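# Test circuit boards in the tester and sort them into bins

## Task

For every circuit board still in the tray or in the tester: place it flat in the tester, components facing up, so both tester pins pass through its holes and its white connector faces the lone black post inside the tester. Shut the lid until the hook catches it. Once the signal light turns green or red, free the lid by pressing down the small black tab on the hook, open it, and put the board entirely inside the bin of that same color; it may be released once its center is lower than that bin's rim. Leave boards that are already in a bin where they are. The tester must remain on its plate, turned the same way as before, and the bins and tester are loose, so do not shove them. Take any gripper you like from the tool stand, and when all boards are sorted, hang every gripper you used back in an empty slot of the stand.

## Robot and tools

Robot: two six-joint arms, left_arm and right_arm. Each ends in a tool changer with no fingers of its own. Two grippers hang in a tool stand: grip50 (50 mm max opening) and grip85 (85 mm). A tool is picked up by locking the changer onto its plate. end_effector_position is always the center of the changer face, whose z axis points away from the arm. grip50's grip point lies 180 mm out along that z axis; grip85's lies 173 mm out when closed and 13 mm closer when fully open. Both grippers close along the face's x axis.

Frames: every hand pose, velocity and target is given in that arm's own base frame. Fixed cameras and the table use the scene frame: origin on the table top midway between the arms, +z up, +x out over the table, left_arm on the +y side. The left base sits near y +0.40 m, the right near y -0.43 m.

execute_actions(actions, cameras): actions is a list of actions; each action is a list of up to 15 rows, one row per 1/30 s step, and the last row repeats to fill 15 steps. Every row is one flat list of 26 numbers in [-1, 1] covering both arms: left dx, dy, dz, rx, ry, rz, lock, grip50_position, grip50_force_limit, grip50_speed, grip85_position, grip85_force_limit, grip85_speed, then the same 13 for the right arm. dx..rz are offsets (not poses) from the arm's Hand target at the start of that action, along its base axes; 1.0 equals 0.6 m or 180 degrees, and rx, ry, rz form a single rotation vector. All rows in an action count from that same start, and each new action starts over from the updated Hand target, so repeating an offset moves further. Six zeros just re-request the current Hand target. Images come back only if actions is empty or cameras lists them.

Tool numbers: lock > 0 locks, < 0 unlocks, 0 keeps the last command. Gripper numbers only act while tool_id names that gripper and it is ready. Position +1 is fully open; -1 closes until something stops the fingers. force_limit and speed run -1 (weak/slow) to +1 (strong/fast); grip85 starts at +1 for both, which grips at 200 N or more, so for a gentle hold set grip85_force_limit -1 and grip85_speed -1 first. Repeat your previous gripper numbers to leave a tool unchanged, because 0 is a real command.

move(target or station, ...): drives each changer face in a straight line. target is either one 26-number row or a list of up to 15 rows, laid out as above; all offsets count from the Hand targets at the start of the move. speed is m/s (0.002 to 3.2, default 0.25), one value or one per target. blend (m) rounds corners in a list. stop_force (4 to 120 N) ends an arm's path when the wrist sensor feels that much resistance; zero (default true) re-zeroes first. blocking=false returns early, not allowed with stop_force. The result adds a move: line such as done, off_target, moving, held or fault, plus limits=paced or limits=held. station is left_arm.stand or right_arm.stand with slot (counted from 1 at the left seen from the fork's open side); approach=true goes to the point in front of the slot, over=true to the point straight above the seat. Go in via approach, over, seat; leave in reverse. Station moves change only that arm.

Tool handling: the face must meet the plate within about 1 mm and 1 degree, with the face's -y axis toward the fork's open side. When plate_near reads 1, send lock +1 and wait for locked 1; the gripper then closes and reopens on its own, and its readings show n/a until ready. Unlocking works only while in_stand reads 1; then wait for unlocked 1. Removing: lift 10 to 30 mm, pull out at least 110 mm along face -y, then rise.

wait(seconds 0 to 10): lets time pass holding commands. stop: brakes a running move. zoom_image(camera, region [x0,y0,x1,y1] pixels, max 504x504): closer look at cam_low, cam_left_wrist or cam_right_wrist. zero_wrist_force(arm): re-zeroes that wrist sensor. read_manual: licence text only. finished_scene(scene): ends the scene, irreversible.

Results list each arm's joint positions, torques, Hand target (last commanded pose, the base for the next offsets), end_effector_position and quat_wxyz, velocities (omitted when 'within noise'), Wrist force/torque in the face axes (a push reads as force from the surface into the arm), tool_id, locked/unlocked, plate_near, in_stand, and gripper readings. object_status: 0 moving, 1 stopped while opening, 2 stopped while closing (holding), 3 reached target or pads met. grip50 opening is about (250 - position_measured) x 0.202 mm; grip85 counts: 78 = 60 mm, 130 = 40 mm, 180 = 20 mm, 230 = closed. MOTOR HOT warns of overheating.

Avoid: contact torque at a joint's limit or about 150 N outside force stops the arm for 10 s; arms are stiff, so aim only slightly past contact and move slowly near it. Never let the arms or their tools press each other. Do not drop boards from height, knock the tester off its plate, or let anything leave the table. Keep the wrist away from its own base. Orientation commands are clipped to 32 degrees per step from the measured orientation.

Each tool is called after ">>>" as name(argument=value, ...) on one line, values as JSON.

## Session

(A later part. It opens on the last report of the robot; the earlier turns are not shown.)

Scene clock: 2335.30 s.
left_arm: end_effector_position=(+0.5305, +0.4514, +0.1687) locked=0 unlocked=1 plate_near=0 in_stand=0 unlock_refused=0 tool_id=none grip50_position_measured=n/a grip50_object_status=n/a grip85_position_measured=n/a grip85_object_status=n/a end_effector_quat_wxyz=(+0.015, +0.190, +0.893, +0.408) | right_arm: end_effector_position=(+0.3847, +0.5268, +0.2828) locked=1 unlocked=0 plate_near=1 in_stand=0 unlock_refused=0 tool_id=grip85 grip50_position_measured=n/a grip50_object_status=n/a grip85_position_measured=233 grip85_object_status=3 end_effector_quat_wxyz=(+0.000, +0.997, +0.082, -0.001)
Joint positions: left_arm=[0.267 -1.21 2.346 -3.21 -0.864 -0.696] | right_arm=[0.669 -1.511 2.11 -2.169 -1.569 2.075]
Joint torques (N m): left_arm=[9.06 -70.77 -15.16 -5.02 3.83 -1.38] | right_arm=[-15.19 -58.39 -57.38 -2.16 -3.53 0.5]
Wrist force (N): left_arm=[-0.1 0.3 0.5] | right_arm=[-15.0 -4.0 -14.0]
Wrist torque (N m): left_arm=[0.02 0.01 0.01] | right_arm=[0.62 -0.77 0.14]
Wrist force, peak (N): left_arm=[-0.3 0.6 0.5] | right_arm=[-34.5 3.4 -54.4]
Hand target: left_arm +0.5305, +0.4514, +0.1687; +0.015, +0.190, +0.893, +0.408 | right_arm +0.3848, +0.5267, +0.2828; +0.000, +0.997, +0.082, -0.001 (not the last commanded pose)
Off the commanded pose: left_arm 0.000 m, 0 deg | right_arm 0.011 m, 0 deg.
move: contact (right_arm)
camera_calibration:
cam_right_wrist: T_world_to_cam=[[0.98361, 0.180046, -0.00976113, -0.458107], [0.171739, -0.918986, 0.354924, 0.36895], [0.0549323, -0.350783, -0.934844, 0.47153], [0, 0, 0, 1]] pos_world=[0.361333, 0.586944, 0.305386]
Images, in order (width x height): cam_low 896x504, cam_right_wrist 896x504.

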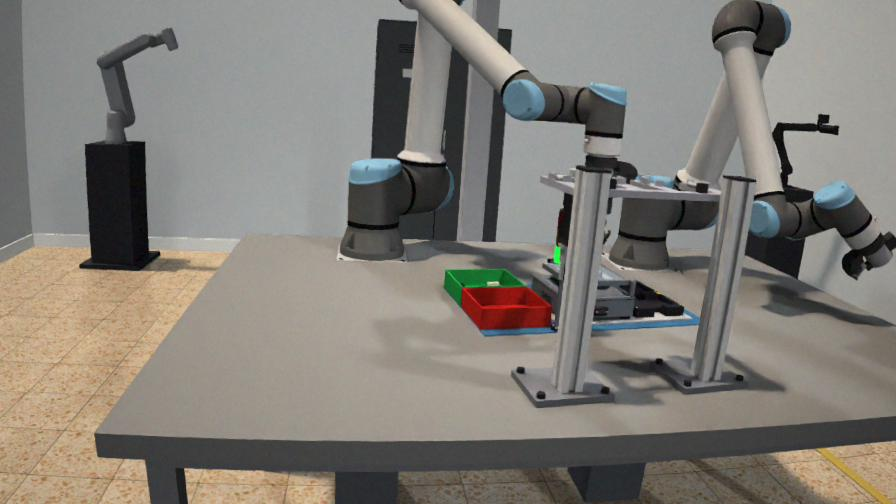

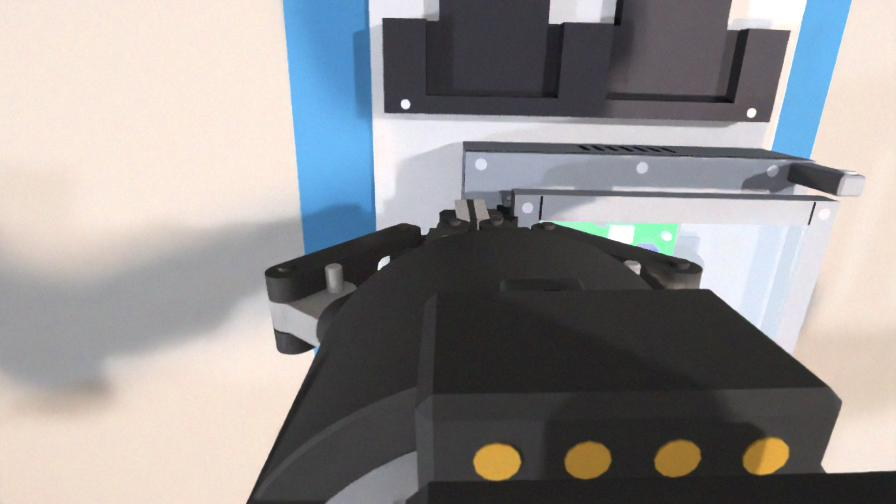

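>>> move(target=[[0,0,0,0,0,0,0,1,1,1,1,1,1,0,0,0.012,0,0,0,0,1,1,1,-1,-1,0],[0,0,0,0,0,0,0,1,1,1,1,1,1,-0.0107,-0.0018,0.012,0,0,0,0,1,1,1,-1,-1,0]], speed=0.05)

>>> move(target=[0,0,0,0,0,0,0,1,1,1,1,1,1,0,0,-0.045,0,0,0,0,1,1,1,-1,-1,0], speed=0.015, stop_force=34, cameras=["cam_low","cam_right_wrist"])

>>> zoom_image(camera="cam_right_wrist", region=[400, 80, 600, 240])

>>> zoom_image(camera="cam_low", region=[500, 200, 660, 330])

Scene clock: 2378.90 s.
left_arm: end_effector_position=(+0.5305, +0.4514, +0.1687) locked=0 unlocked=1 plate_near=0 in_stand=0 unlock_refused=0 tool_id=none grip50_position_measured=n/a grip50_object_status=n/a grip85_position_measured=n/a grip85_object_status=n/a end_effector_quat_wxyz=(+0.015, +0.190, +0.893, +0.408) | right_arm: end_effector_position=(+0.3782, +0.5256, +0.2900) locked=1 unlocked=0 plate_near=1 in_stand=0 unlock_refused=0 tool_id=grip85 grip50_position_measured=n/a grip50_object_status=n/a grip85_position_measured=233 grip85_object_status=3 end_effector_quat_wxyz=(+0.000, +0.997, +0.082, -0.001) end_effector_velocity=(+0.003, +0.001, +0.001) end_effector_angular_velocity=(+0.002, -0.002, +0.001)
Joint positions: left_arm=[0.267 -1.21 2.346 -3.21 -0.864 -0.696] | right_arm=[0.674 -1.526 2.111 -2.155 -1.569 2.081]
Joint velocities: left_arm=[within noise] | right_arm=[-0.002 0.004 -0.005 -0.002 0 -0.003]
Joint torques (N m): left_arm=[8.58 -71.66 -14.74 -4.88 3.75 -1.22] | right_arm=[-13.9 -45.82 -64.29 -9.73 2.05 -1.69]
Wrist force (N): left_arm=[-0.2 -0.2 0.5] | right_arm=[-6.5 -1.3 1.5]
Wrist torque (N m): left_arm=[-0.01 0.02 0.01] | right_arm=[0.04 0.48 0.03]
Wrist force, peak (N): left_arm=[-0.2 0.2 1.0] | right_arm=[-17.4 -4.7 -15.3]
Hand target: left_arm +0.5305, +0.4514, +0.1687; +0.015, +0.190, +0.893, +0.408 | right_arm +0.3784, +0.5257, +0.2900; +0.000, +0.997, +0.082, -0.001
Off the commanded pose: left_arm 0.000 m, 0 deg | right_arm 0.000 m, 0 deg.
move: done

Scene clock: 2380.87 s.
left_arm: end_effector_position=(+0.5305, +0.4514, +0.1687) locked=0 unlocked=1 plate_near=0 in_stand=0 unlock_refused=0 tool_id=none grip50_position_measured=n/a grip50_object_status=n/a grip85_position_measured=n/a grip85_object_status=n/a end_effector_quat_wxyz=(+0.015, +0.190, +0.893, +0.408) | right_arm: end_effector_position=(+0.3783, +0.5257, +0.2775) locked=1 unlocked=0 plate_near=1 in_stand=0 unlock_refused=0 tool_id=grip85 grip50_position_measured=n/a grip50_object_status=n/a grip85_position_measured=233 grip85_object_status=3 end_effector_quat_wxyz=(+0.000, +0.997, +0.082, -0.001)
Joint positions: left_arm=[0.267 -1.21 2.346 -3.21 -0.864 -0.696] | right_arm=[0.674 -1.512 2.123 -2.181 -1.569 2.08]
Joint torques (N m): left_arm=[8.06 -70.11 -14.91 -5.03 3.93 -1.19] | right_arm=[-10.9 -60.59 -61.87 -6.57 -7.5 -0.43]
Wrist force (N): left_arm=[-0.1 0.1 0.5] | right_arm=[-29.7 -3.2 -22.9]
Wrist torque (N m): left_arm=[0.01 0.01 0.00] | right_arm=[0.37 -3.54 0.15]
Wrist force, peak (N): left_arm=[-0.2 0.3 0.8] | right_arm=[-46.4 2.1 -50.3]
Hand target: left_arm +0.5305, +0.4514, +0.1687; +0.015, +0.190, +0.893, +0.408 | right_arm +0.3783, +0.5257, +0.2775; +0.000, +0.997, +0.082, -0.001 (not the last commanded pose)
Off the commanded pose: left_arm 0.000 m, 0 deg | right_arm 0.014 m, 0 deg.
move: contact (right_arm)
camera_calibration:
cam_right_wrist: T_world_to_cam=[[0.983627, 0.179955, -0.00972689, -0.451728], [0.171642, -0.919004, 0.354924, 0.370982], [0.0549314, -0.350783, -0.934844, 0.466442], [0, 0, 0, 1]] pos_world=[0.355033, 0.585845, 0.299986]
Images, in order (width x height): cam_low 896x504, cam_right_wrist 896x504.

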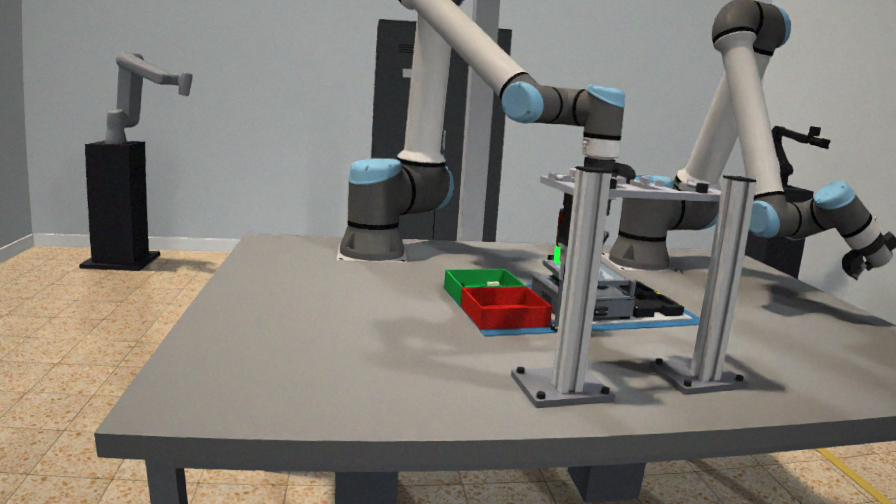

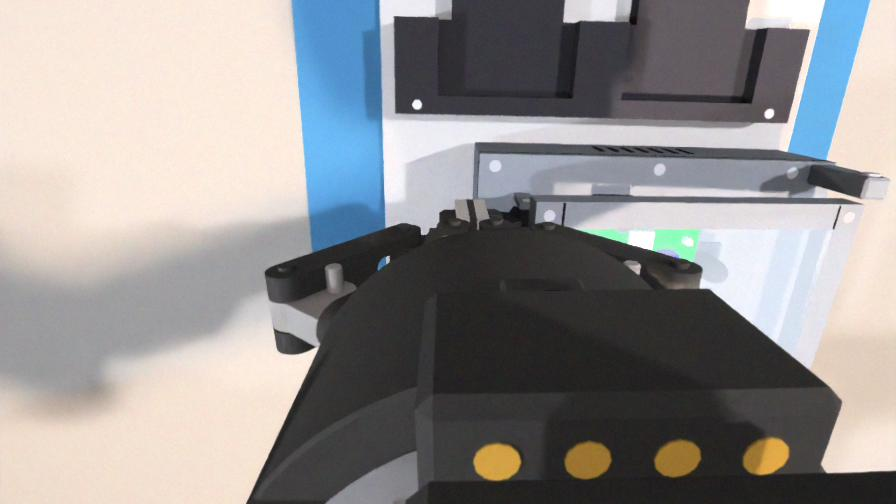

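Scaled by 2.520 from the camera's 896x504 image, which has a finer 1280x720 frame.

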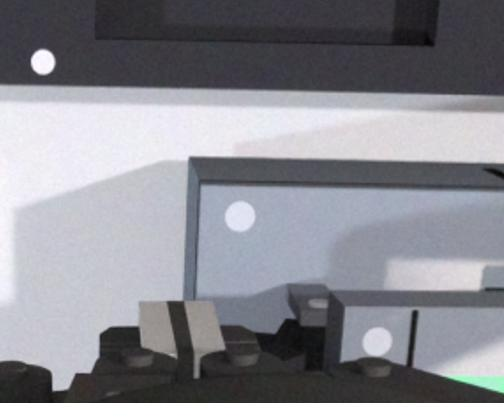

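Scaled by 3.150 from the camera's 896x504 image, which has a finer 1280x720 frame.

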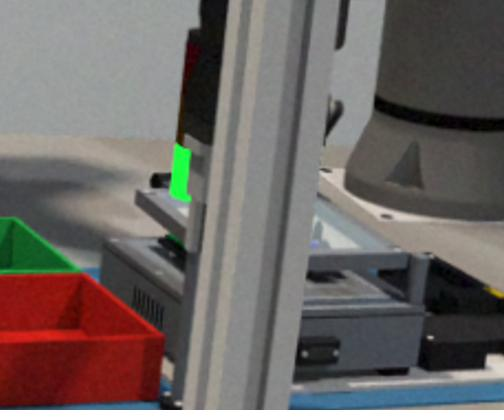

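>>> move(target=[0,0,0,0,0,0,0,1,1,1,1,1,1,0,0,0.1375,0,0,0,0,1,1,1,-1,-1,0], speed=0.15)

>>> move(target=[[0,0,0,0,0,0,0,1,1,1,1,1,1,-0.2138,-0.0428,0.0333,0.0501,-0.3013,0,0,1,1,1,0.0,-1,0],[0,0,0,0,0,0,0,1,1,1,1,1,1,-0.3193,-0.1725,-0.1897,0.0501,-0.3013,0,0,1,1,1,0.0,-1,0],[0,0,0,0,0,0,0,1,1,1,1,1,1,-0.228,-0.1573,-0.2608,0.0501,-0.3013,0,0,1,1,1,0.0,-1,0]], speed=[0.3,0.25,0.08], blend=[0.03,0.005,0])

>>> move(target=[0,0,0,0,0,0,0,1,1,1,1,1,1,0,0,0,0,0,0,0,1,1,1,-0.32,-1,-0.5], cameras=["cam_low","cam_right_wrist"])

>>> zoom_image(camera="cam_right_wrist", region=[330, 0, 630, 260])

Scene clock: 2407.17 s.
left_arm: end_effector_position=(+0.5305, +0.4514, +0.1687) locked=0 unlocked=1 plate_near=0 in_stand=0 unlock_refused=0 tool_id=none grip50_position_measured=n/a grip50_object_status=n/a grip85_position_measured=n/a grip85_object_status=n/a end_effector_quat_wxyz=(+0.015, +0.190, +0.893, +0.408) | right_arm: end_effector_position=(+0.3783, +0.5257, +0.3599) locked=1 unlocked=0 plate_near=1 in_stand=0 unlock_refused=0 tool_id=grip85 grip50_position_measured=n/a grip50_object_status=n/a grip85_position_measured=233 grip85_object_status=3 end_effector_quat_wxyz=(+0.000, +0.997, +0.082, -0.001)
Joint positions: left_arm=[0.267 -1.21 2.346 -3.21 -0.864 -0.696] | right_arm=[0.674 -1.59 2.035 -2.015 -1.569 2.08]
Joint torques (N m): left_arm=[8.26 -70.98 -14.67 -4.93 3.87 -1.09] | right_arm=[9.34 -58 -63.53 -5.73 1.82 -0.66]
Wrist force (N): left_arm=[0.3 0.1 0.7] | right_arm=[-3.8 -2.0 1.4]
Wrist torque (N m): left_arm=[0.01 -0.02 0.00] | right_arm=[-0.01 0.29 0.04]
Wrist force, peak (N): left_arm=[-0.6 0.1 0.7] | right_arm=[-30.1 -3.4 -23.3]
Hand target: left_arm +0.5305, +0.4514, +0.1687; +0.015, +0.190, +0.893, +0.408 | right_arm +0.3783, +0.5257, +0.3600; +0.000, +0.997, +0.082, -0.001
Off the commanded pose: left_arm 0.000 m, 0 deg | right_arm 0.000 m, 0 deg.
move: done

Scene clock: 2410.80 s.
left_arm: end_effector_position=(+0.5305, +0.4514, +0.1687) locked=0 unlocked=1 plate_near=0 in_stand=0 unlock_refused=0 tool_id=none grip50_position_measured=n/a grip50_object_status=n/a grip85_position_measured=n/a grip85_object_status=n/a end_effector_quat_wxyz=(+0.015, +0.190, +0.893, +0.408) | right_arm: end_effector_position=(+0.2416, +0.4313, +0.2036) locked=1 unlocked=0 plate_near=1 in_stand=0 unlock_refused=0 tool_id=grip85 grip50_position_measured=n/a grip50_object_status=n/a grip85_position_measured=129 grip85_object_status=3 end_effector_quat_wxyz=(-0.038, +0.884, +0.073, +0.459)
Joint positions: left_arm=[0.267 -1.21 2.346 -3.21 -0.864 -0.696] | right_arm=[0.919 -1.333 2.638 -3.679 -2.165 2.066]
Joint torques (N m): left_arm=[8.79 -70.75 -14.79 -4.8 3.73 -1.27] | right_arm=[7.35 -38.68 -14.98 -6.31 -4.86 1.07]
Wrist force (N): left_arm=[-0.4 0.1 0.4] | right_arm=[-3.3 -3.0 -0.1]
Wrist torque (N m): left_arm=[0.01 0.03 0.01] | right_arm=[0.05 0.15 0.14]
Wrist force, peak (N): left_arm=[-0.2 0.5 0.8] | right_arm=[-10.7 1.4 -1.4]
Hand target: left_arm +0.5305, +0.4514, +0.1687; +0.015, +0.190, +0.893, +0.408 | right_arm +0.2415, +0.4313, +0.2035; -0.038, +0.884, +0.073, +0.459
Off the commanded pose: left_arm 0.000 m, 0 deg | right_arm 0.000 m, 0 deg.
move: done

Scene clock: 2411.40 s.
left_arm: end_effector_position=(+0.5305, +0.4514, +0.1687) locked=0 unlocked=1 plate_near=0 in_stand=0 unlock_refused=0 tool_id=none grip50_position_measured=n/a grip50_object_status=n/a grip85_position_measured=n/a grip85_object_status=n/a end_effector_quat_wxyz=(+0.015, +0.190, +0.893, +0.408) | right_arm: end_effector_position=(+0.2415, +0.4313, +0.2035) locked=1 unlocked=0 plate_near=1 in_stand=0 unlock_refused=0 tool_id=grip85 grip50_position_measured=n/a grip50_object_status=n/a grip85_position_measured=169 grip85_object_status=0 end_effector_quat_wxyz=(-0.038, +0.884, +0.073, +0.459)
Joint positions: left_arm=[0.267 -1.21 2.346 -3.21 -0.864 -0.696] | right_arm=[0.919 -1.333 2.638 -3.679 -2.165 2.066]
Joint torques (N m): left_arm=[9.39 -70.37 -14.64 -4.77 3.82 -1.4] | right_arm=[18.03 -38.24 -17.05 -9.01 -5.08 -0.07]
Wrist force (N): left_arm=[-0.1 0.0 0.6] | right_arm=[-3.5 -3.2 -0.5]
Wrist torque (N m): left_arm=[0.00 0.02 0.00] | right_arm=[0.03 0.16 0.13]
Wrist force, peak (N): left_arm=[-0.3 0.0 0.8] | right_arm=[-3.6 -3.4 -0.4]
Hand target: left_arm +0.5305, +0.4514, +0.1687; +0.015, +0.190, +0.893, +0.408 | right_arm +0.2415, +0.4313, +0.2035; -0.038, +0.884, +0.073, +0.459
Off the commanded pose: left_arm 0.000 m, 0 deg | right_arm 0.000 m, 0 deg.
move: done
camera_calibration:
cam_right_wrist: T_world_to_cam=[[0.571216, 0.111369, 0.813209, -0.339124], [-0.122866, -0.967988, 0.21887, 0.453845], [0.811552, -0.224938, -0.539246, 0.054186], [0, 0, 0, 1]] pos_world=[0.2055, 0.489273, 0.205665]
Images, in order (width x height): cam_low 896x504, cam_right_wrist 896x504.

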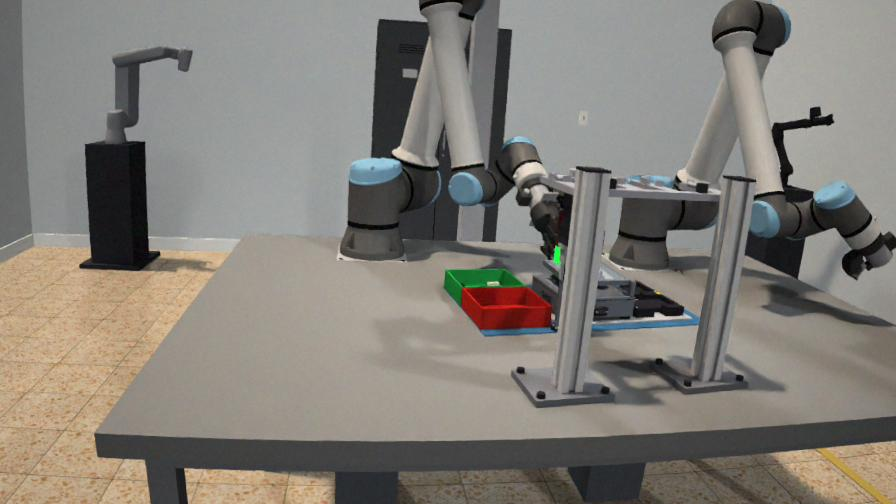

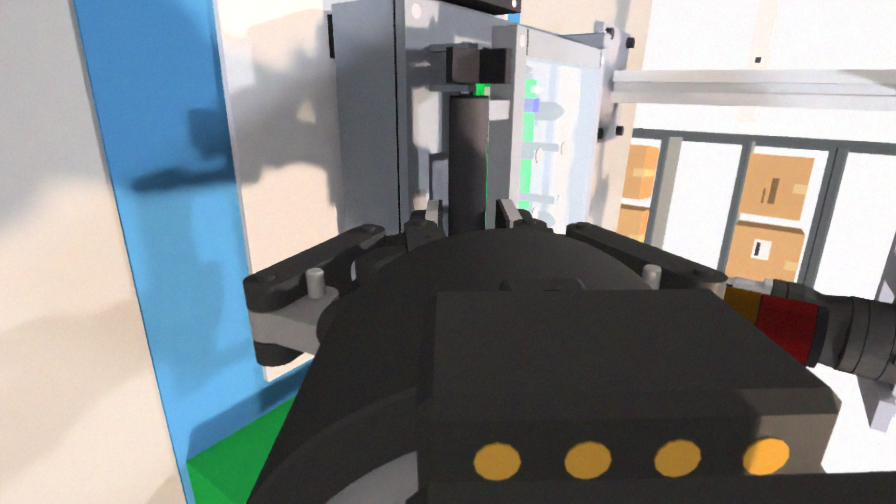

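Scaled by 1.680 from the camera's 896x504 image, which has a finer 1280x720 frame.

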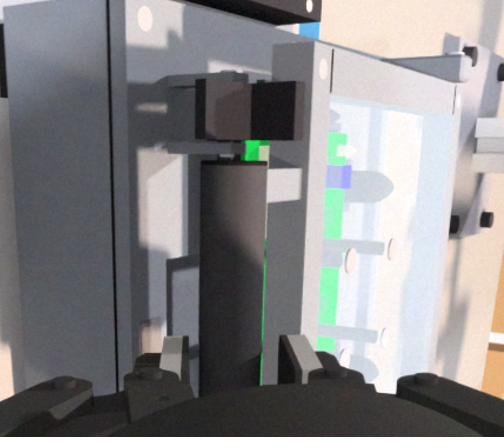

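>>> move(target=[[0,0,0,0,0,0,0,1,1,1,1,1,1,0.0256,0.0043,0.0688,-0.0046,0.0274,0,0,1,1,1,-0.32,-1,-0.5],[0,0,0,0,0,0,0,1,1,1,1,1,1,0.0927,0.0154,0.1818,-0.0137,0.0822,0,0,1,1,1,-0.32,-1,-0.5],[0,0,0,0,0,0,0,1,1,1,1,1,1,0.1839,0.0306,0.2773,-0.0228,0.1369,0,0,1,1,1,-0.32,-1,-0.5],[0,0,0,0,0,0,0,1,1,1,1,1,1,0.2948,0.0490,0.3495,-0.0319,0.1917,0,0,1,1,1,-0.32,-1,-0.5],[0,0,0,0,0,0,0,1,1,1,1,1,1,0.4194,0.0697,0.3945,-0.0410,0.2465,0,0,1,1,1,-0.32,-1,-0.5],[0,0,0,0,0,0,0,1,1,1,1,1,1,0.5508,0.0916,0.4098,-0.0501,0.3013,0,0,1,1,1,-0.32,-1,-0.5],[0,0,0,0,0,0,0,1,1,1,1,1,1,0.6218,0.1034,0.3982,-0.0501,0.3013,0,0,1,1,1,-0.32,-1,-0.5]], speed=[0.08,0.15,0.18,0.18,0.15,0.12,0.06], blend=0.01, stop_force=60, cameras=["cam_right_wrist"])

>>> move(target=[[0,0,0,0,0,0,0,1,1,1,1,1,1,0,0,0.11,0,0,0,0,1,1,1,0.92,-1,-0.5],[0,0,0,0,0,0,0,1,1,1,1,1,1,-0.2488,-0.0225,0.1,0,0,-0.0052,0,1,1,1,0.92,-1,-0.5],[0,0,0,0,0,0,0,1,1,1,1,1,1,-0.2488,-0.0225,-0.2873,0,0,-0.0052,0,1,1,1,0.92,-1,-0.5]], speed=[0.15,0.3,0.2], blend=[0.03,0.03,0], cameras=["cam_right_wrist","cam_low"])

>>> zoom_image(camera="cam_right_wrist", region=[300, 50, 660, 260])

Scene clock: 2452.60 s.
left_arm: end_effector_position=(+0.5305, +0.4514, +0.1687) locked=0 unlocked=1 plate_near=0 in_stand=0 unlock_refused=0 tool_id=none grip50_position_measured=n/a grip50_object_status=n/a grip85_position_measured=n/a grip85_object_status=n/a end_effector_quat_wxyz=(+0.015, +0.190, +0.893, +0.408) | right_arm: end_effector_position=(+0.6146, +0.4933, +0.4424) locked=1 unlocked=0 plate_near=1 in_stand=0 unlock_refused=0 tool_id=grip85 grip50_position_measured=n/a grip50_object_status=n/a grip85_position_measured=169 grip85_object_status=3 end_effector_quat_wxyz=(+0.000, +0.997, +0.082, -0.001)
Joint positions: left_arm=[0.267 -1.21 2.346 -3.21 -0.864 -0.696] | right_arm=[0.453 -1.408 1.684 -1.846 -1.569 1.859]
Joint torques (N m): left_arm=[9.37 -70.41 -15.2 -4.98 3.87 -1.35] | right_arm=[21.54 -93.51 -55.28 -3.65 1.85 1.99]
Wrist force (N): left_arm=[-0.2 0.2 0.6] | right_arm=[-3.0 -3.4 1.4]
Wrist torque (N m): left_arm=[0.02 0.02 0.00] | right_arm=[-0.12 0.24 0.13]
Wrist force, peak (N): left_arm=[-0.2 0.4 0.8] | right_arm=[-16.1 -2.4 -11.4]
Hand target: left_arm +0.5305, +0.4514, +0.1687; +0.015, +0.190, +0.893, +0.408 | right_arm +0.6146, +0.4933, +0.4424; +0.000, +0.997, +0.082, -0.001
Off the commanded pose: left_arm 0.000 m, 0 deg | right_arm 0.000 m, 0 deg.
move: done
camera_calibration:
cam_right_wrist: T_world_to_cam=[[0.983621, 0.179989, -0.00963463, -0.676683], [0.17164, -0.918998, 0.35494, 0.242093], [0.0550311, -0.350781, -0.934839, 0.596289], [0, 0, 0, 1]] pos_world=[0.591233, 0.553444, 0.464986]
Images, in order (width x height): cam_right_wrist 896x504.

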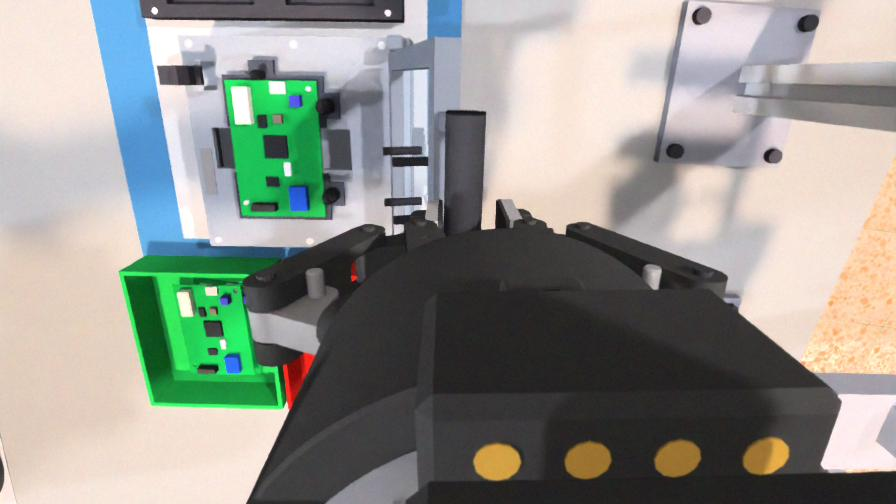

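Scene clock: 2455.20 s.
left_arm: end_effector_position=(+0.5305, +0.4514, +0.1687) locked=0 unlocked=1 plate_near=0 in_stand=0 unlock_refused=0 tool_id=none grip50_position_measured=n/a grip50_object_status=n/a grip85_position_measured=n/a grip85_object_status=n/a end_effector_quat_wxyz=(+0.015, +0.190, +0.893, +0.408) | right_arm: end_effector_position=(+0.4654, +0.4798, +0.2701) locked=1 unlocked=0 plate_near=1 in_stand=0 unlock_refused=0 tool_id=grip85 grip50_position_measured=n/a grip50_object_status=n/a grip85_position_measured=13 grip85_object_status=3 end_effector_quat_wxyz=(+0.000, +0.997, +0.074, -0.001)
Joint positions: left_arm=[0.267 -1.21 2.346 -3.21 -0.864 -0.696] | right_arm=[0.537 -1.471 2.093 -2.192 -1.569 1.959]
Joint torques (N m): left_arm=[9.41 -70.29 -14.89 -4.97 3.98 -1.25] | right_arm=[0.23 -50.75 -48.95 -9.33 -1.81 1.79]
Wrist force (N): left_arm=[0.0 0.1 0.5] | right_arm=[-3.3 -3.1 1.8]
Wrist torque (N m): left_arm=[0.02 0.01 0.01] | right_arm=[-0.10 0.24 0.18]
Wrist force, peak (N): left_arm=[0.0 0.5 0.8] | right_arm=[-9.3 -3.4 -2.4]
Hand target: left_arm +0.5305, +0.4514, +0.1687; +0.015, +0.190, +0.893, +0.408 | right_arm +0.4653, +0.4798, +0.2700; +0.000, +0.997, +0.074, -0.001
Off the commanded pose: left_arm 0.000 m, 0 deg | right_arm 0.000 m, 0 deg.
move: done
camera_calibration:
cam_right_wrist: T_world_to_cam=[[0.986443, 0.163814, -0.00971996, -0.522702], [0.156557, -0.921683, 0.35495, 0.324733], [0.0491871, -0.35166, -0.934835, 0.441822], [0, 0, 0, 1]] pos_world=[0.443044, 0.540298, 0.292686]
Images, in order (width x height): cam_low 896x504, cam_right_wrist 896x504.

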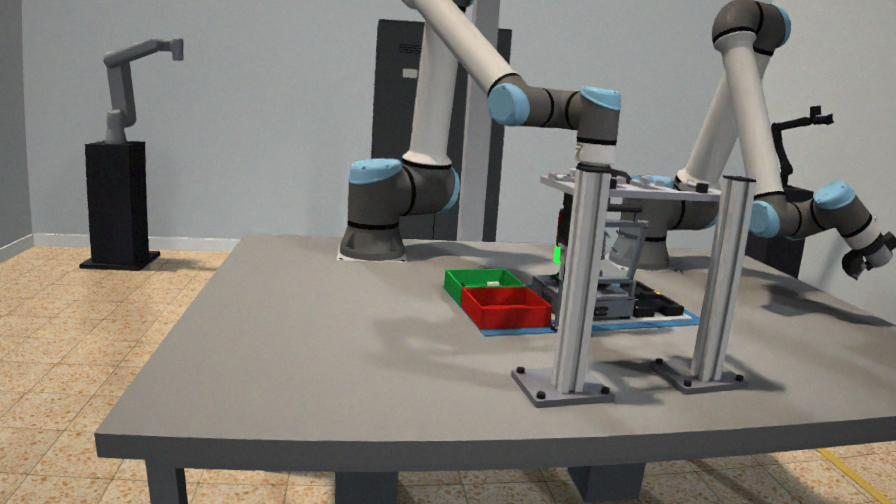

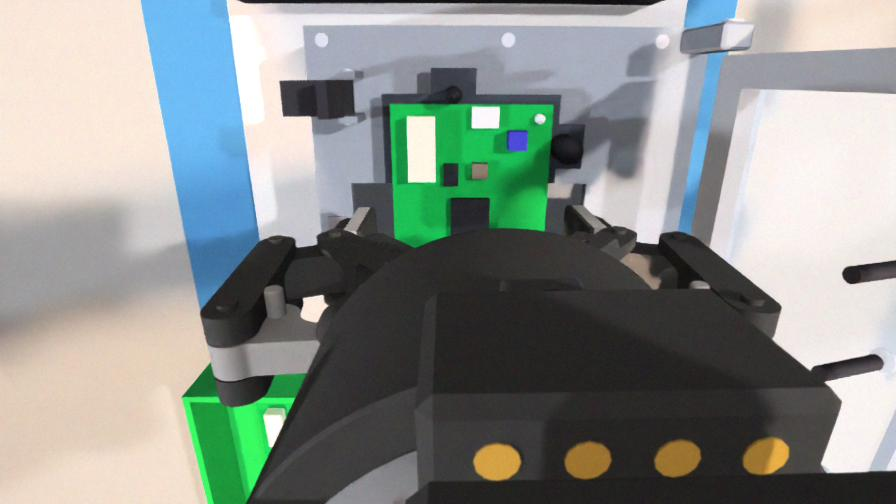

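Scaled by 1.400 from the camera's 896x504 image, which has a finer 1280x720 frame.

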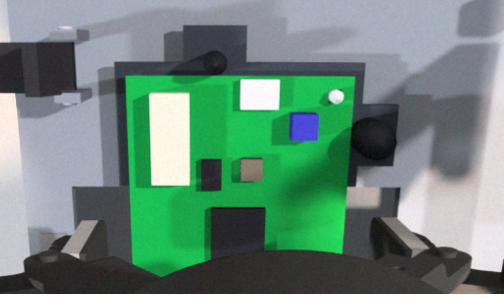

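>>> move(target=[0,0,0,0,0,0,0,1,1,1,1,1,1,0,0,-0.04,0,0,0,0,1,1,1,0.92,-0.6,-0.5], speed=0.06)

>>> move(target=[0,0,0,0,0,0,0,1,1,1,1,1,1,0,0,0,0,0,0,0,1,1,1,-1,-0.6,-1])

Scene clock: 2477.50 s.
left_arm: end_effector_position=(+0.5305, +0.4514, +0.1687) locked=0 unlocked=1 plate_near=0 in_stand=0 unlock_refused=0 tool_id=none grip50_position_measured=n/a grip50_object_status=n/a grip85_position_measured=n/a grip85_object_status=n/a end_effector_quat_wxyz=(+0.015, +0.190, +0.893, +0.408) | right_arm: end_effector_position=(+0.4653, +0.4798, +0.2459) locked=1 unlocked=0 plate_near=1 in_stand=0 unlock_refused=0 tool_id=grip85 grip50_position_measured=n/a grip50_object_status=n/a grip85_position_measured=13 grip85_object_status=3 end_effector_quat_wxyz=(+0.000, +0.997, +0.074, -0.001) end_effector_velocity=(+0.000, +0.000, +0.001) end_effector_angular_velocity=(-0.001, +0.002, +0.000)
Joint positions: left_arm=[0.267 -1.21 2.346 -3.21 -0.864 -0.696] | right_arm=[0.537 -1.443 2.114 -2.241 -1.569 1.959]
Joint velocities: left_arm=[within noise] | right_arm=[0 -0.001 -0.002 0.005 0 0]
Joint torques (N m): left_arm=[9.55 -70.31 -15.29 -4.72 3.82 -1.32] | right_arm=[16.95 -77.7 -64.46 -2.99 0.42 1.62]
Wrist force (N): left_arm=[-0.2 0.2 0.5] | right_arm=[-2.8 -3.1 1.0]
Wrist torque (N m): left_arm=[0.02 0.02 0.01] | right_arm=[-0.09 0.19 0.16]
Wrist force, peak (N): left_arm=[-0.2 0.3 0.9] | right_arm=[-3.4 -3.0 3.4]
Hand target: left_arm +0.5305, +0.4514, +0.1687; +0.015, +0.190, +0.893, +0.408 | right_arm +0.4653, +0.4798, +0.2460; +0.000, +0.997, +0.074, -0.001
Off the commanded pose: left_arm 0.000 m, 0 deg | right_arm 0.000 m, 0 deg.
move: done

Scene clock: 2478.43 s.
left_arm: end_effector_position=(+0.5305, +0.4514, +0.1687) locked=0 unlocked=1 plate_near=0 in_stand=0 unlock_refused=0 tool_id=none grip50_position_measured=n/a grip50_object_status=n/a grip85_position_measured=n/a grip85_object_status=n/a end_effector_quat_wxyz=(+0.015, +0.190, +0.893, +0.408) | right_arm: end_effector_position=(+0.4654, +0.4799, +0.2462) locked=1 unlocked=0 plate_near=1 in_stand=0 unlock_refused=0 tool_id=grip85 grip50_position_measured=n/a grip50_object_status=n/a grip85_position_measured=46 grip85_object_status=0 end_effector_quat_wxyz=(-0.001, +0.997, +0.074, -0.001)
Joint positions: left_arm=[0.267 -1.21 2.346 -3.21 -0.864 -0.696] | right_arm=[0.537 -1.443 2.114 -2.24 -1.569 1.959]
Joint torques (N m): left_arm=[8.44 -70.83 -14.86 -5 3.94 -1.31] | right_arm=[12.88 -66.17 -37.48 -2.55 1.54 1.32]
Wrist force (N): left_arm=[-0.2 0.3 0.5] | right_arm=[3.3 -2.4 -9.9]
Wrist torque (N m): left_arm=[0.02 0.02 0.01] | right_arm=[-0.34 1.59 0.26]
Wrist force, peak (N): left_arm=[-0.2 0.1 0.9] | right_arm=[3.3 -2.4 -9.9]
Hand target: left_arm +0.5305, +0.4514, +0.1687; +0.015, +0.190, +0.893, +0.408 | right_arm +0.4653, +0.4798, +0.2460; +0.000, +0.997, +0.074, -0.001
Off the commanded pose: left_arm 0.000 m, 0 deg | right_arm 0.000 m, 0 deg.
move: done

>>> move(target=[[0,0,0,0,0,0,0,1,1,1,1,1,1,0,0,0.06,0,0,0,0,1,1,1,-1,-0.6,-1],[0,0,0,0,0,0,0,1,1,1,1,1,1,0,0,0.2567,0,0,0,0,1,1,1,-1,-0.6,-1],[0,0,0,0,0,0,0,1,1,1,1,1,1,-0.1308,-0.3595,0.2567,0,0,0,0,1,1,1,-1,-0.6,-1],[0,0,0,0,0,0,0,1,1,1,1,1,1,-0.1308,-0.3595,0.0567,0,0,0,0,1,1,1,-1,-0.6,-1]], speed=[0.04,0.25,0.35,0.25], blend=[0.005,0.04,0.04,0], cameras=["cam_right_wrist","cam_low"])

>>> zoom_image(camera="cam_low", region=[430, 180, 650, 350])

Scene clock: 2493.10 s.
left_arm: end_effector_position=(+0.5305, +0.4514, +0.1687) locked=0 unlocked=1 plate_near=0 in_stand=0 unlock_refused=0 tool_id=none grip50_position_measured=n/a grip50_object_status=n/a grip85_position_measured=n/a grip85_object_status=n/a end_effector_quat_wxyz=(+0.015, +0.190, +0.893, +0.408) | right_arm: end_effector_position=(+0.3869, +0.2641, +0.2802) locked=1 unlocked=0 plate_near=1 in_stand=0 unlock_refused=0 tool_id=grip85 grip50_position_measured=n/a grip50_object_status=n/a grip85_position_measured=46 grip85_object_status=2 end_effector_quat_wxyz=(+0.000, +0.997, +0.074, -0.001)
Joint positions: left_arm=[0.267 -1.21 2.346 -3.21 -0.864 -0.696] | right_arm=[0.218 -1.852 2.409 -2.126 -1.57 1.64]
Joint torques (N m): left_arm=[9.14 -71.16 -14.81 -5.03 3.96 -1.45] | right_arm=[18.87 -15.21 -49.24 -9.73 -1.94 1.77]
Wrist force (N): left_arm=[-0.4 0.2 0.5] | right_arm=[-3.0 -4.5 2.0]
Wrist torque (N m): left_arm=[0.02 0.04 0.00] | right_arm=[-0.20 0.24 0.02]
Wrist force, peak (N): left_arm=[-0.2 0.3 1.0] | right_arm=[7.9 -19.2 9.4]
Hand target: left_arm +0.5305, +0.4514, +0.1687; +0.015, +0.190, +0.893, +0.408 | right_arm +0.3868, +0.2641, +0.2801; +0.000, +0.997, +0.074, -0.001
Off the commanded pose: left_arm 0.000 m, 0 deg | right_arm 0.000 m, 0 deg.
move: done
camera_calibration:
cam_right_wrist: T_world_to_cam=[[0.986443, 0.163814, -0.00971987, -0.409834], [0.156557, -0.921683, 0.35495, 0.134666], [0.0491871, -0.35166, -0.934835, 0.379179], [0, 0, 0, 1]] pos_world=[0.364544, 0.324598, 0.302686]
Images, in order (width x height): cam_low 896x504, cam_right_wrist 896x504.

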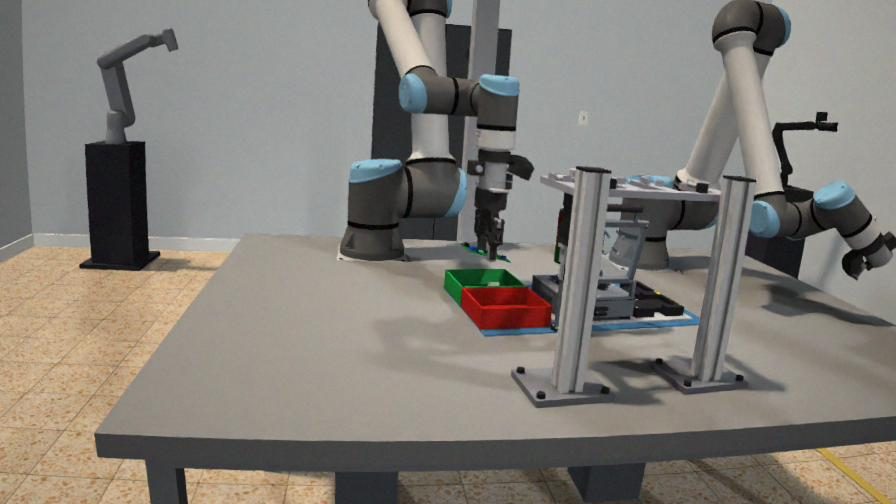

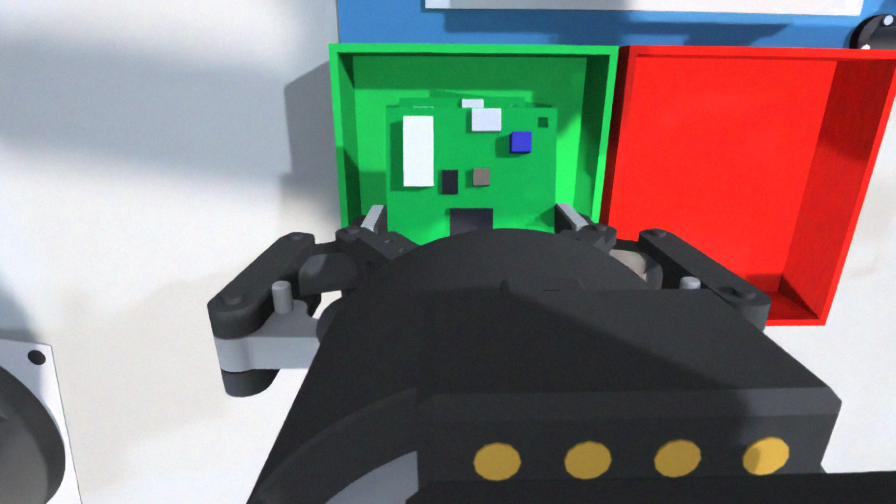

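Scaled by 2.291 from the camera's 896x504 image, which has a finer 1280x720 frame.

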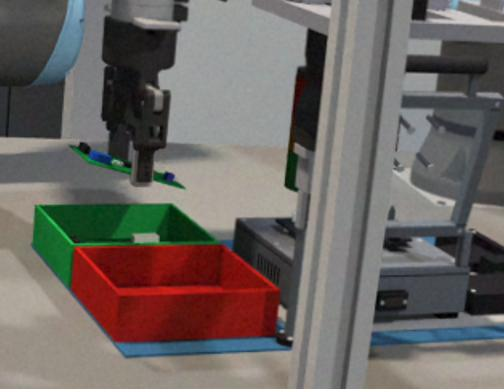

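>>> move(target=[0,0,0,0,0,0,0,1,1,1,1,1,1,0,0,-0.12,0,0,0,0,1,1,1,-1,-0.6,-1], speed=0.06, stop_force=10, cameras=["cam_right_wrist","cam_low"])

>>> zoom_image(camera="cam_low", region=[430, 220, 570, 340])

>>> zoom_image(camera="cam_right_wrist", region=[260, 20, 720, 260])

Scene clock: 2511.63 s.
left_arm: end_effector_position=(+0.5305, +0.4514, +0.1687) locked=0 unlocked=1 plate_near=0 in_stand=0 unlock_refused=0 tool_id=none grip50_position_measured=n/a grip50_object_status=n/a grip85_position_measured=n/a grip85_object_status=n/a end_effector_quat_wxyz=(+0.015, +0.190, +0.893, +0.408) | right_arm: end_effector_position=(+0.3868, +0.2641, +0.2080) locked=1 unlocked=0 plate_near=1 in_stand=0 unlock_refused=0 tool_id=grip85 grip50_position_measured=n/a grip50_object_status=n/a grip85_position_measured=46 grip85_object_status=2 end_effector_quat_wxyz=(+0.000, +0.997, +0.074, -0.001)
Joint positions: left_arm=[0.267 -1.21 2.346 -3.21 -0.864 -0.696] | right_arm=[0.218 -1.74 2.49 -2.319 -1.57 1.64]
Joint torques (N m): left_arm=[9.31 -70.4 -15.04 -4.95 3.7 -1.31] | right_arm=[1.71 -47.75 -57.03 -4.38 -1.05 1.85]
Wrist force (N): left_arm=[-0.2 0.1 0.8] | right_arm=[-3.3 -4.7 -1.0]
Wrist torque (N m): left_arm=[0.01 0.02 0.01] | right_arm=[-0.01 0.11 0.01]
Wrist force, peak (N): left_arm=[-0.6 0.2 0.9] | right_arm=[-3.5 -5.1 -2.2]
Hand target: left_arm +0.5305, +0.4514, +0.1687; +0.015, +0.190, +0.893, +0.408 | right_arm +0.3868, +0.2641, +0.2081; +0.000, +0.997, +0.074, -0.001
Off the commanded pose: left_arm 0.000 m, 0 deg | right_arm 0.000 m, 0 deg.
move: done
camera_calibration:
cam_right_wrist: T_world_to_cam=[[0.986426, 0.163918, -0.00975898, -0.410455], [0.156668, -0.921665, 0.35495, 0.160227], [0.0491882, -0.35166, -0.934834, 0.311782], [0, 0, 0, 1]] pos_world=[0.364444, 0.324598, 0.230586]
Images, in order (width x height): cam_low 896x504, cam_right_wrist 896x504.

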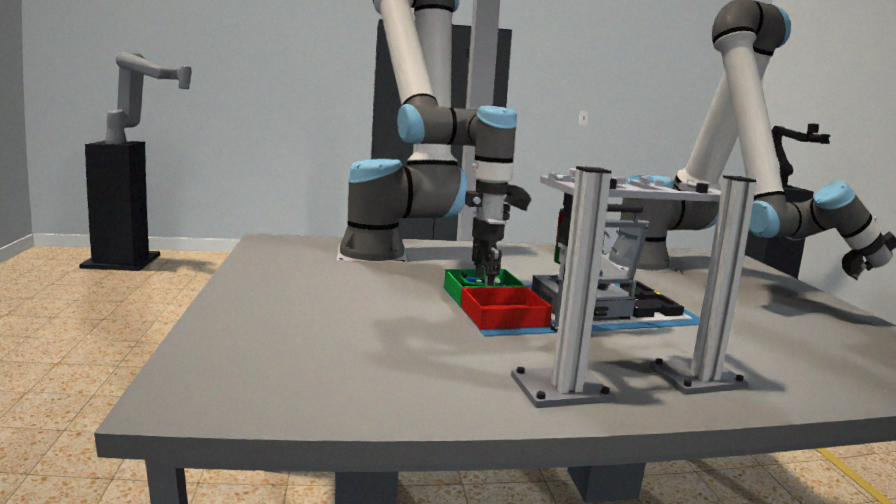

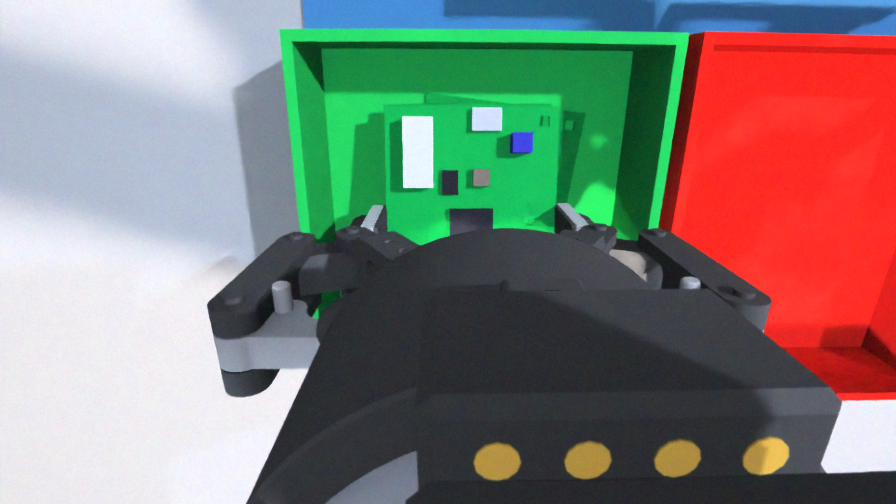

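Scaled by 3.600 from the camera's 896x504 image, which has a finer 1280x720 frame.

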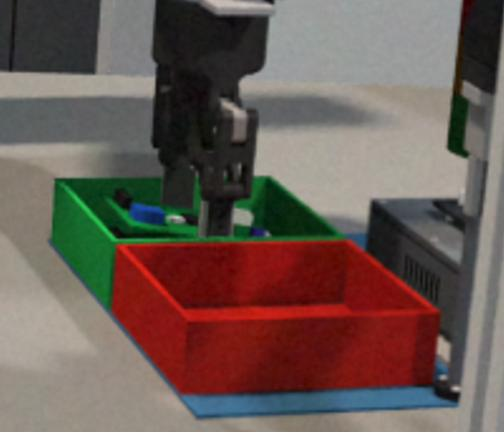

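Scaled by 1.096 from the camera's 896x504 image, which has a finer 1280x720 frame.

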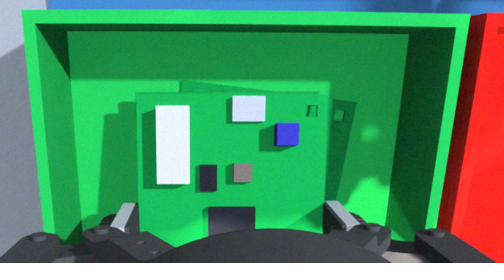

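>>> move(target=[0,0,0,0,0,0,0,1,1,1,1,1,1,0,0,-0.0067,0,0,0,0,1,1,1,-1,-0.6,-1], speed=0.02, stop_force=8)

>>> move(target=[0,0,0,0,0,0,0,1,1,1,1,1,1,0,0,0,0,0,0,0,1,1,1,0.9,-0.6,-1], cameras=["cam_right_wrist","cam_low"])

>>> zoom_image(camera="cam_low", region=[430, 220, 570, 340])

>>> zoom_image(camera="cam_right_wrist", region=[260, 20, 720, 260])

Scene clock: 2526.93 s.
left_arm: end_effector_position=(+0.5305, +0.4514, +0.1687) locked=0 unlocked=1 plate_near=0 in_stand=0 unlock_refused=0 tool_id=none grip50_position_measured=n/a grip50_object_status=n/a grip85_position_measured=n/a grip85_object_status=n/a end_effector_quat_wxyz=(+0.015, +0.190, +0.893, +0.408) | right_arm: end_effector_position=(+0.3868, +0.2641, +0.2040) locked=1 unlocked=0 plate_near=1 in_stand=0 unlock_refused=0 tool_id=grip85 grip50_position_measured=n/a grip50_object_status=n/a grip85_position_measured=46 grip85_object_status=2 end_effector_quat_wxyz=(+0.000, +0.997, +0.074, -0.001)
Joint positions: left_arm=[0.267 -1.21 2.346 -3.21 -0.864 -0.696] | right_arm=[0.218 -1.733 2.494 -2.33 -1.57 1.64]
Joint torques (N m): left_arm=[8.64 -70.93 -15.14 -4.91 3.9 -1.57] | right_arm=[-3.19 -47.29 -52.07 -1.65 -0.99 2]
Wrist force (N): left_arm=[-0.3 0.2 0.5] | right_arm=[-1.9 -4.7 -3.4]
Wrist torque (N m): left_arm=[0.02 0.02 0.00] | right_arm=[0.06 0.40 0.07]
Wrist force, peak (N): left_arm=[-0.5 0.1 0.7] | right_arm=[-3.6 -5.3 -0.9]
Hand target: left_arm +0.5305, +0.4514, +0.1687; +0.015, +0.190, +0.893, +0.408 | right_arm +0.3868, +0.2641, +0.2040; +0.000, +0.997, +0.074, -0.001
Off the commanded pose: left_arm 0.000 m, 0 deg | right_arm 0.000 m, 0 deg.
move: done

Scene clock: 2527.80 s.
left_arm: end_effector_position=(+0.5305, +0.4514, +0.1687) locked=0 unlocked=1 plate_near=0 in_stand=0 unlock_refused=0 tool_id=none grip50_position_measured=n/a grip50_object_status=n/a grip85_position_measured=n/a grip85_object_status=n/a end_effector_quat_wxyz=(+0.015, +0.190, +0.893, +0.408) | right_arm: end_effector_position=(+0.3868, +0.2641, +0.2040) locked=1 unlocked=0 plate_near=1 in_stand=0 unlock_refused=0 tool_id=grip85 grip50_position_measured=n/a grip50_object_status=n/a grip85_position_measured=16 grip85_object_status=3 end_effector_quat_wxyz=(+0.000, +0.997, +0.074, -0.001)
Joint positions: left_arm=[0.267 -1.21 2.346 -3.21 -0.864 -0.696] | right_arm=[0.218 -1.733 2.494 -2.33 -1.57 1.64]
Joint torques (N m): left_arm=[8.89 -71.16 -14.96 -4.87 3.97 -1.37] | right_arm=[-1.18 -46.92 -56.72 -5.51 -0.43 1.87]
Wrist force (N): left_arm=[-0.2 0.2 0.5] | right_arm=[-2.9 -4.4 0.9]
Wrist torque (N m): left_arm=[0.01 0.02 0.00] | right_arm=[-0.20 0.23 0.02]
Wrist force, peak (N): left_arm=[-0.1 0.3 1.0] | right_arm=[-2.0 -4.8 -2.8]
Hand target: left_arm +0.5305, +0.4514, +0.1687; +0.015, +0.190, +0.893, +0.408 | right_arm +0.3868, +0.2641, +0.2040; +0.000, +0.997, +0.074, -0.001
Off the commanded pose: left_arm 0.000 m, 0 deg | right_arm 0.000 m, 0 deg.
move: done
camera_calibration:
cam_right_wrist: T_world_to_cam=[[0.986428, 0.163905, -0.00975419, -0.410491], [0.156655, -0.921667, 0.35495, 0.161653], [0.049188, -0.35166, -0.934835, 0.308043], [0, 0, 0, 1]] pos_world=[0.364444, 0.324598, 0.226586]
Images, in order (width x height): cam_low 896x504, cam_right_wrist 896x504.

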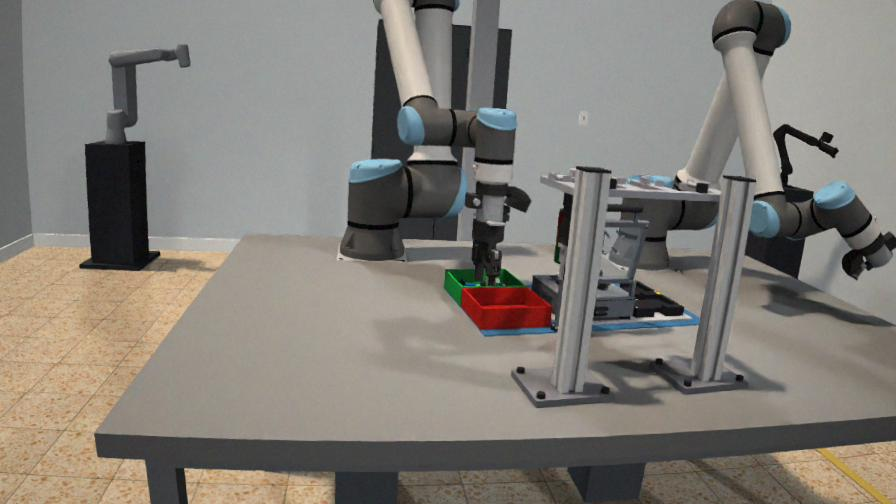

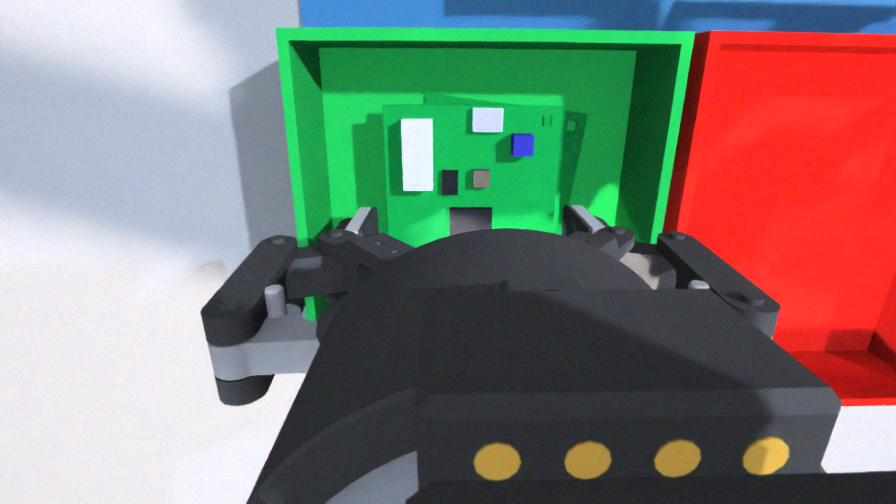

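Scaled by 3.600 from the camera's 896x504 image, which has a finer 1280x720 frame.

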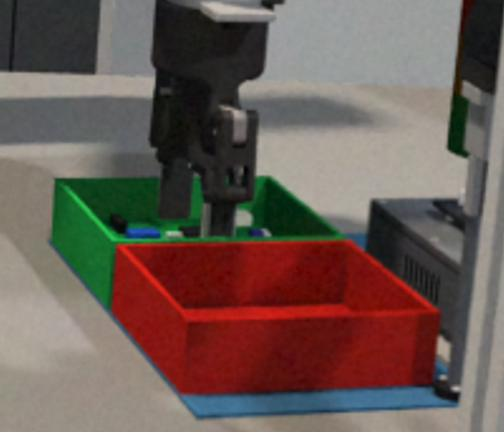

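Scaled by 1.096 from the camera's 896x504 image, which has a finer 1280x720 frame.

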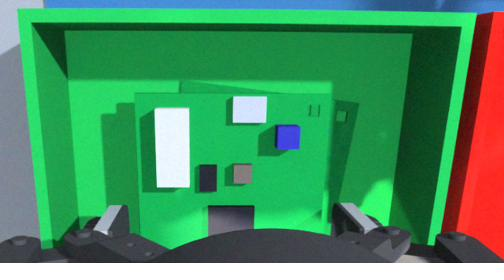

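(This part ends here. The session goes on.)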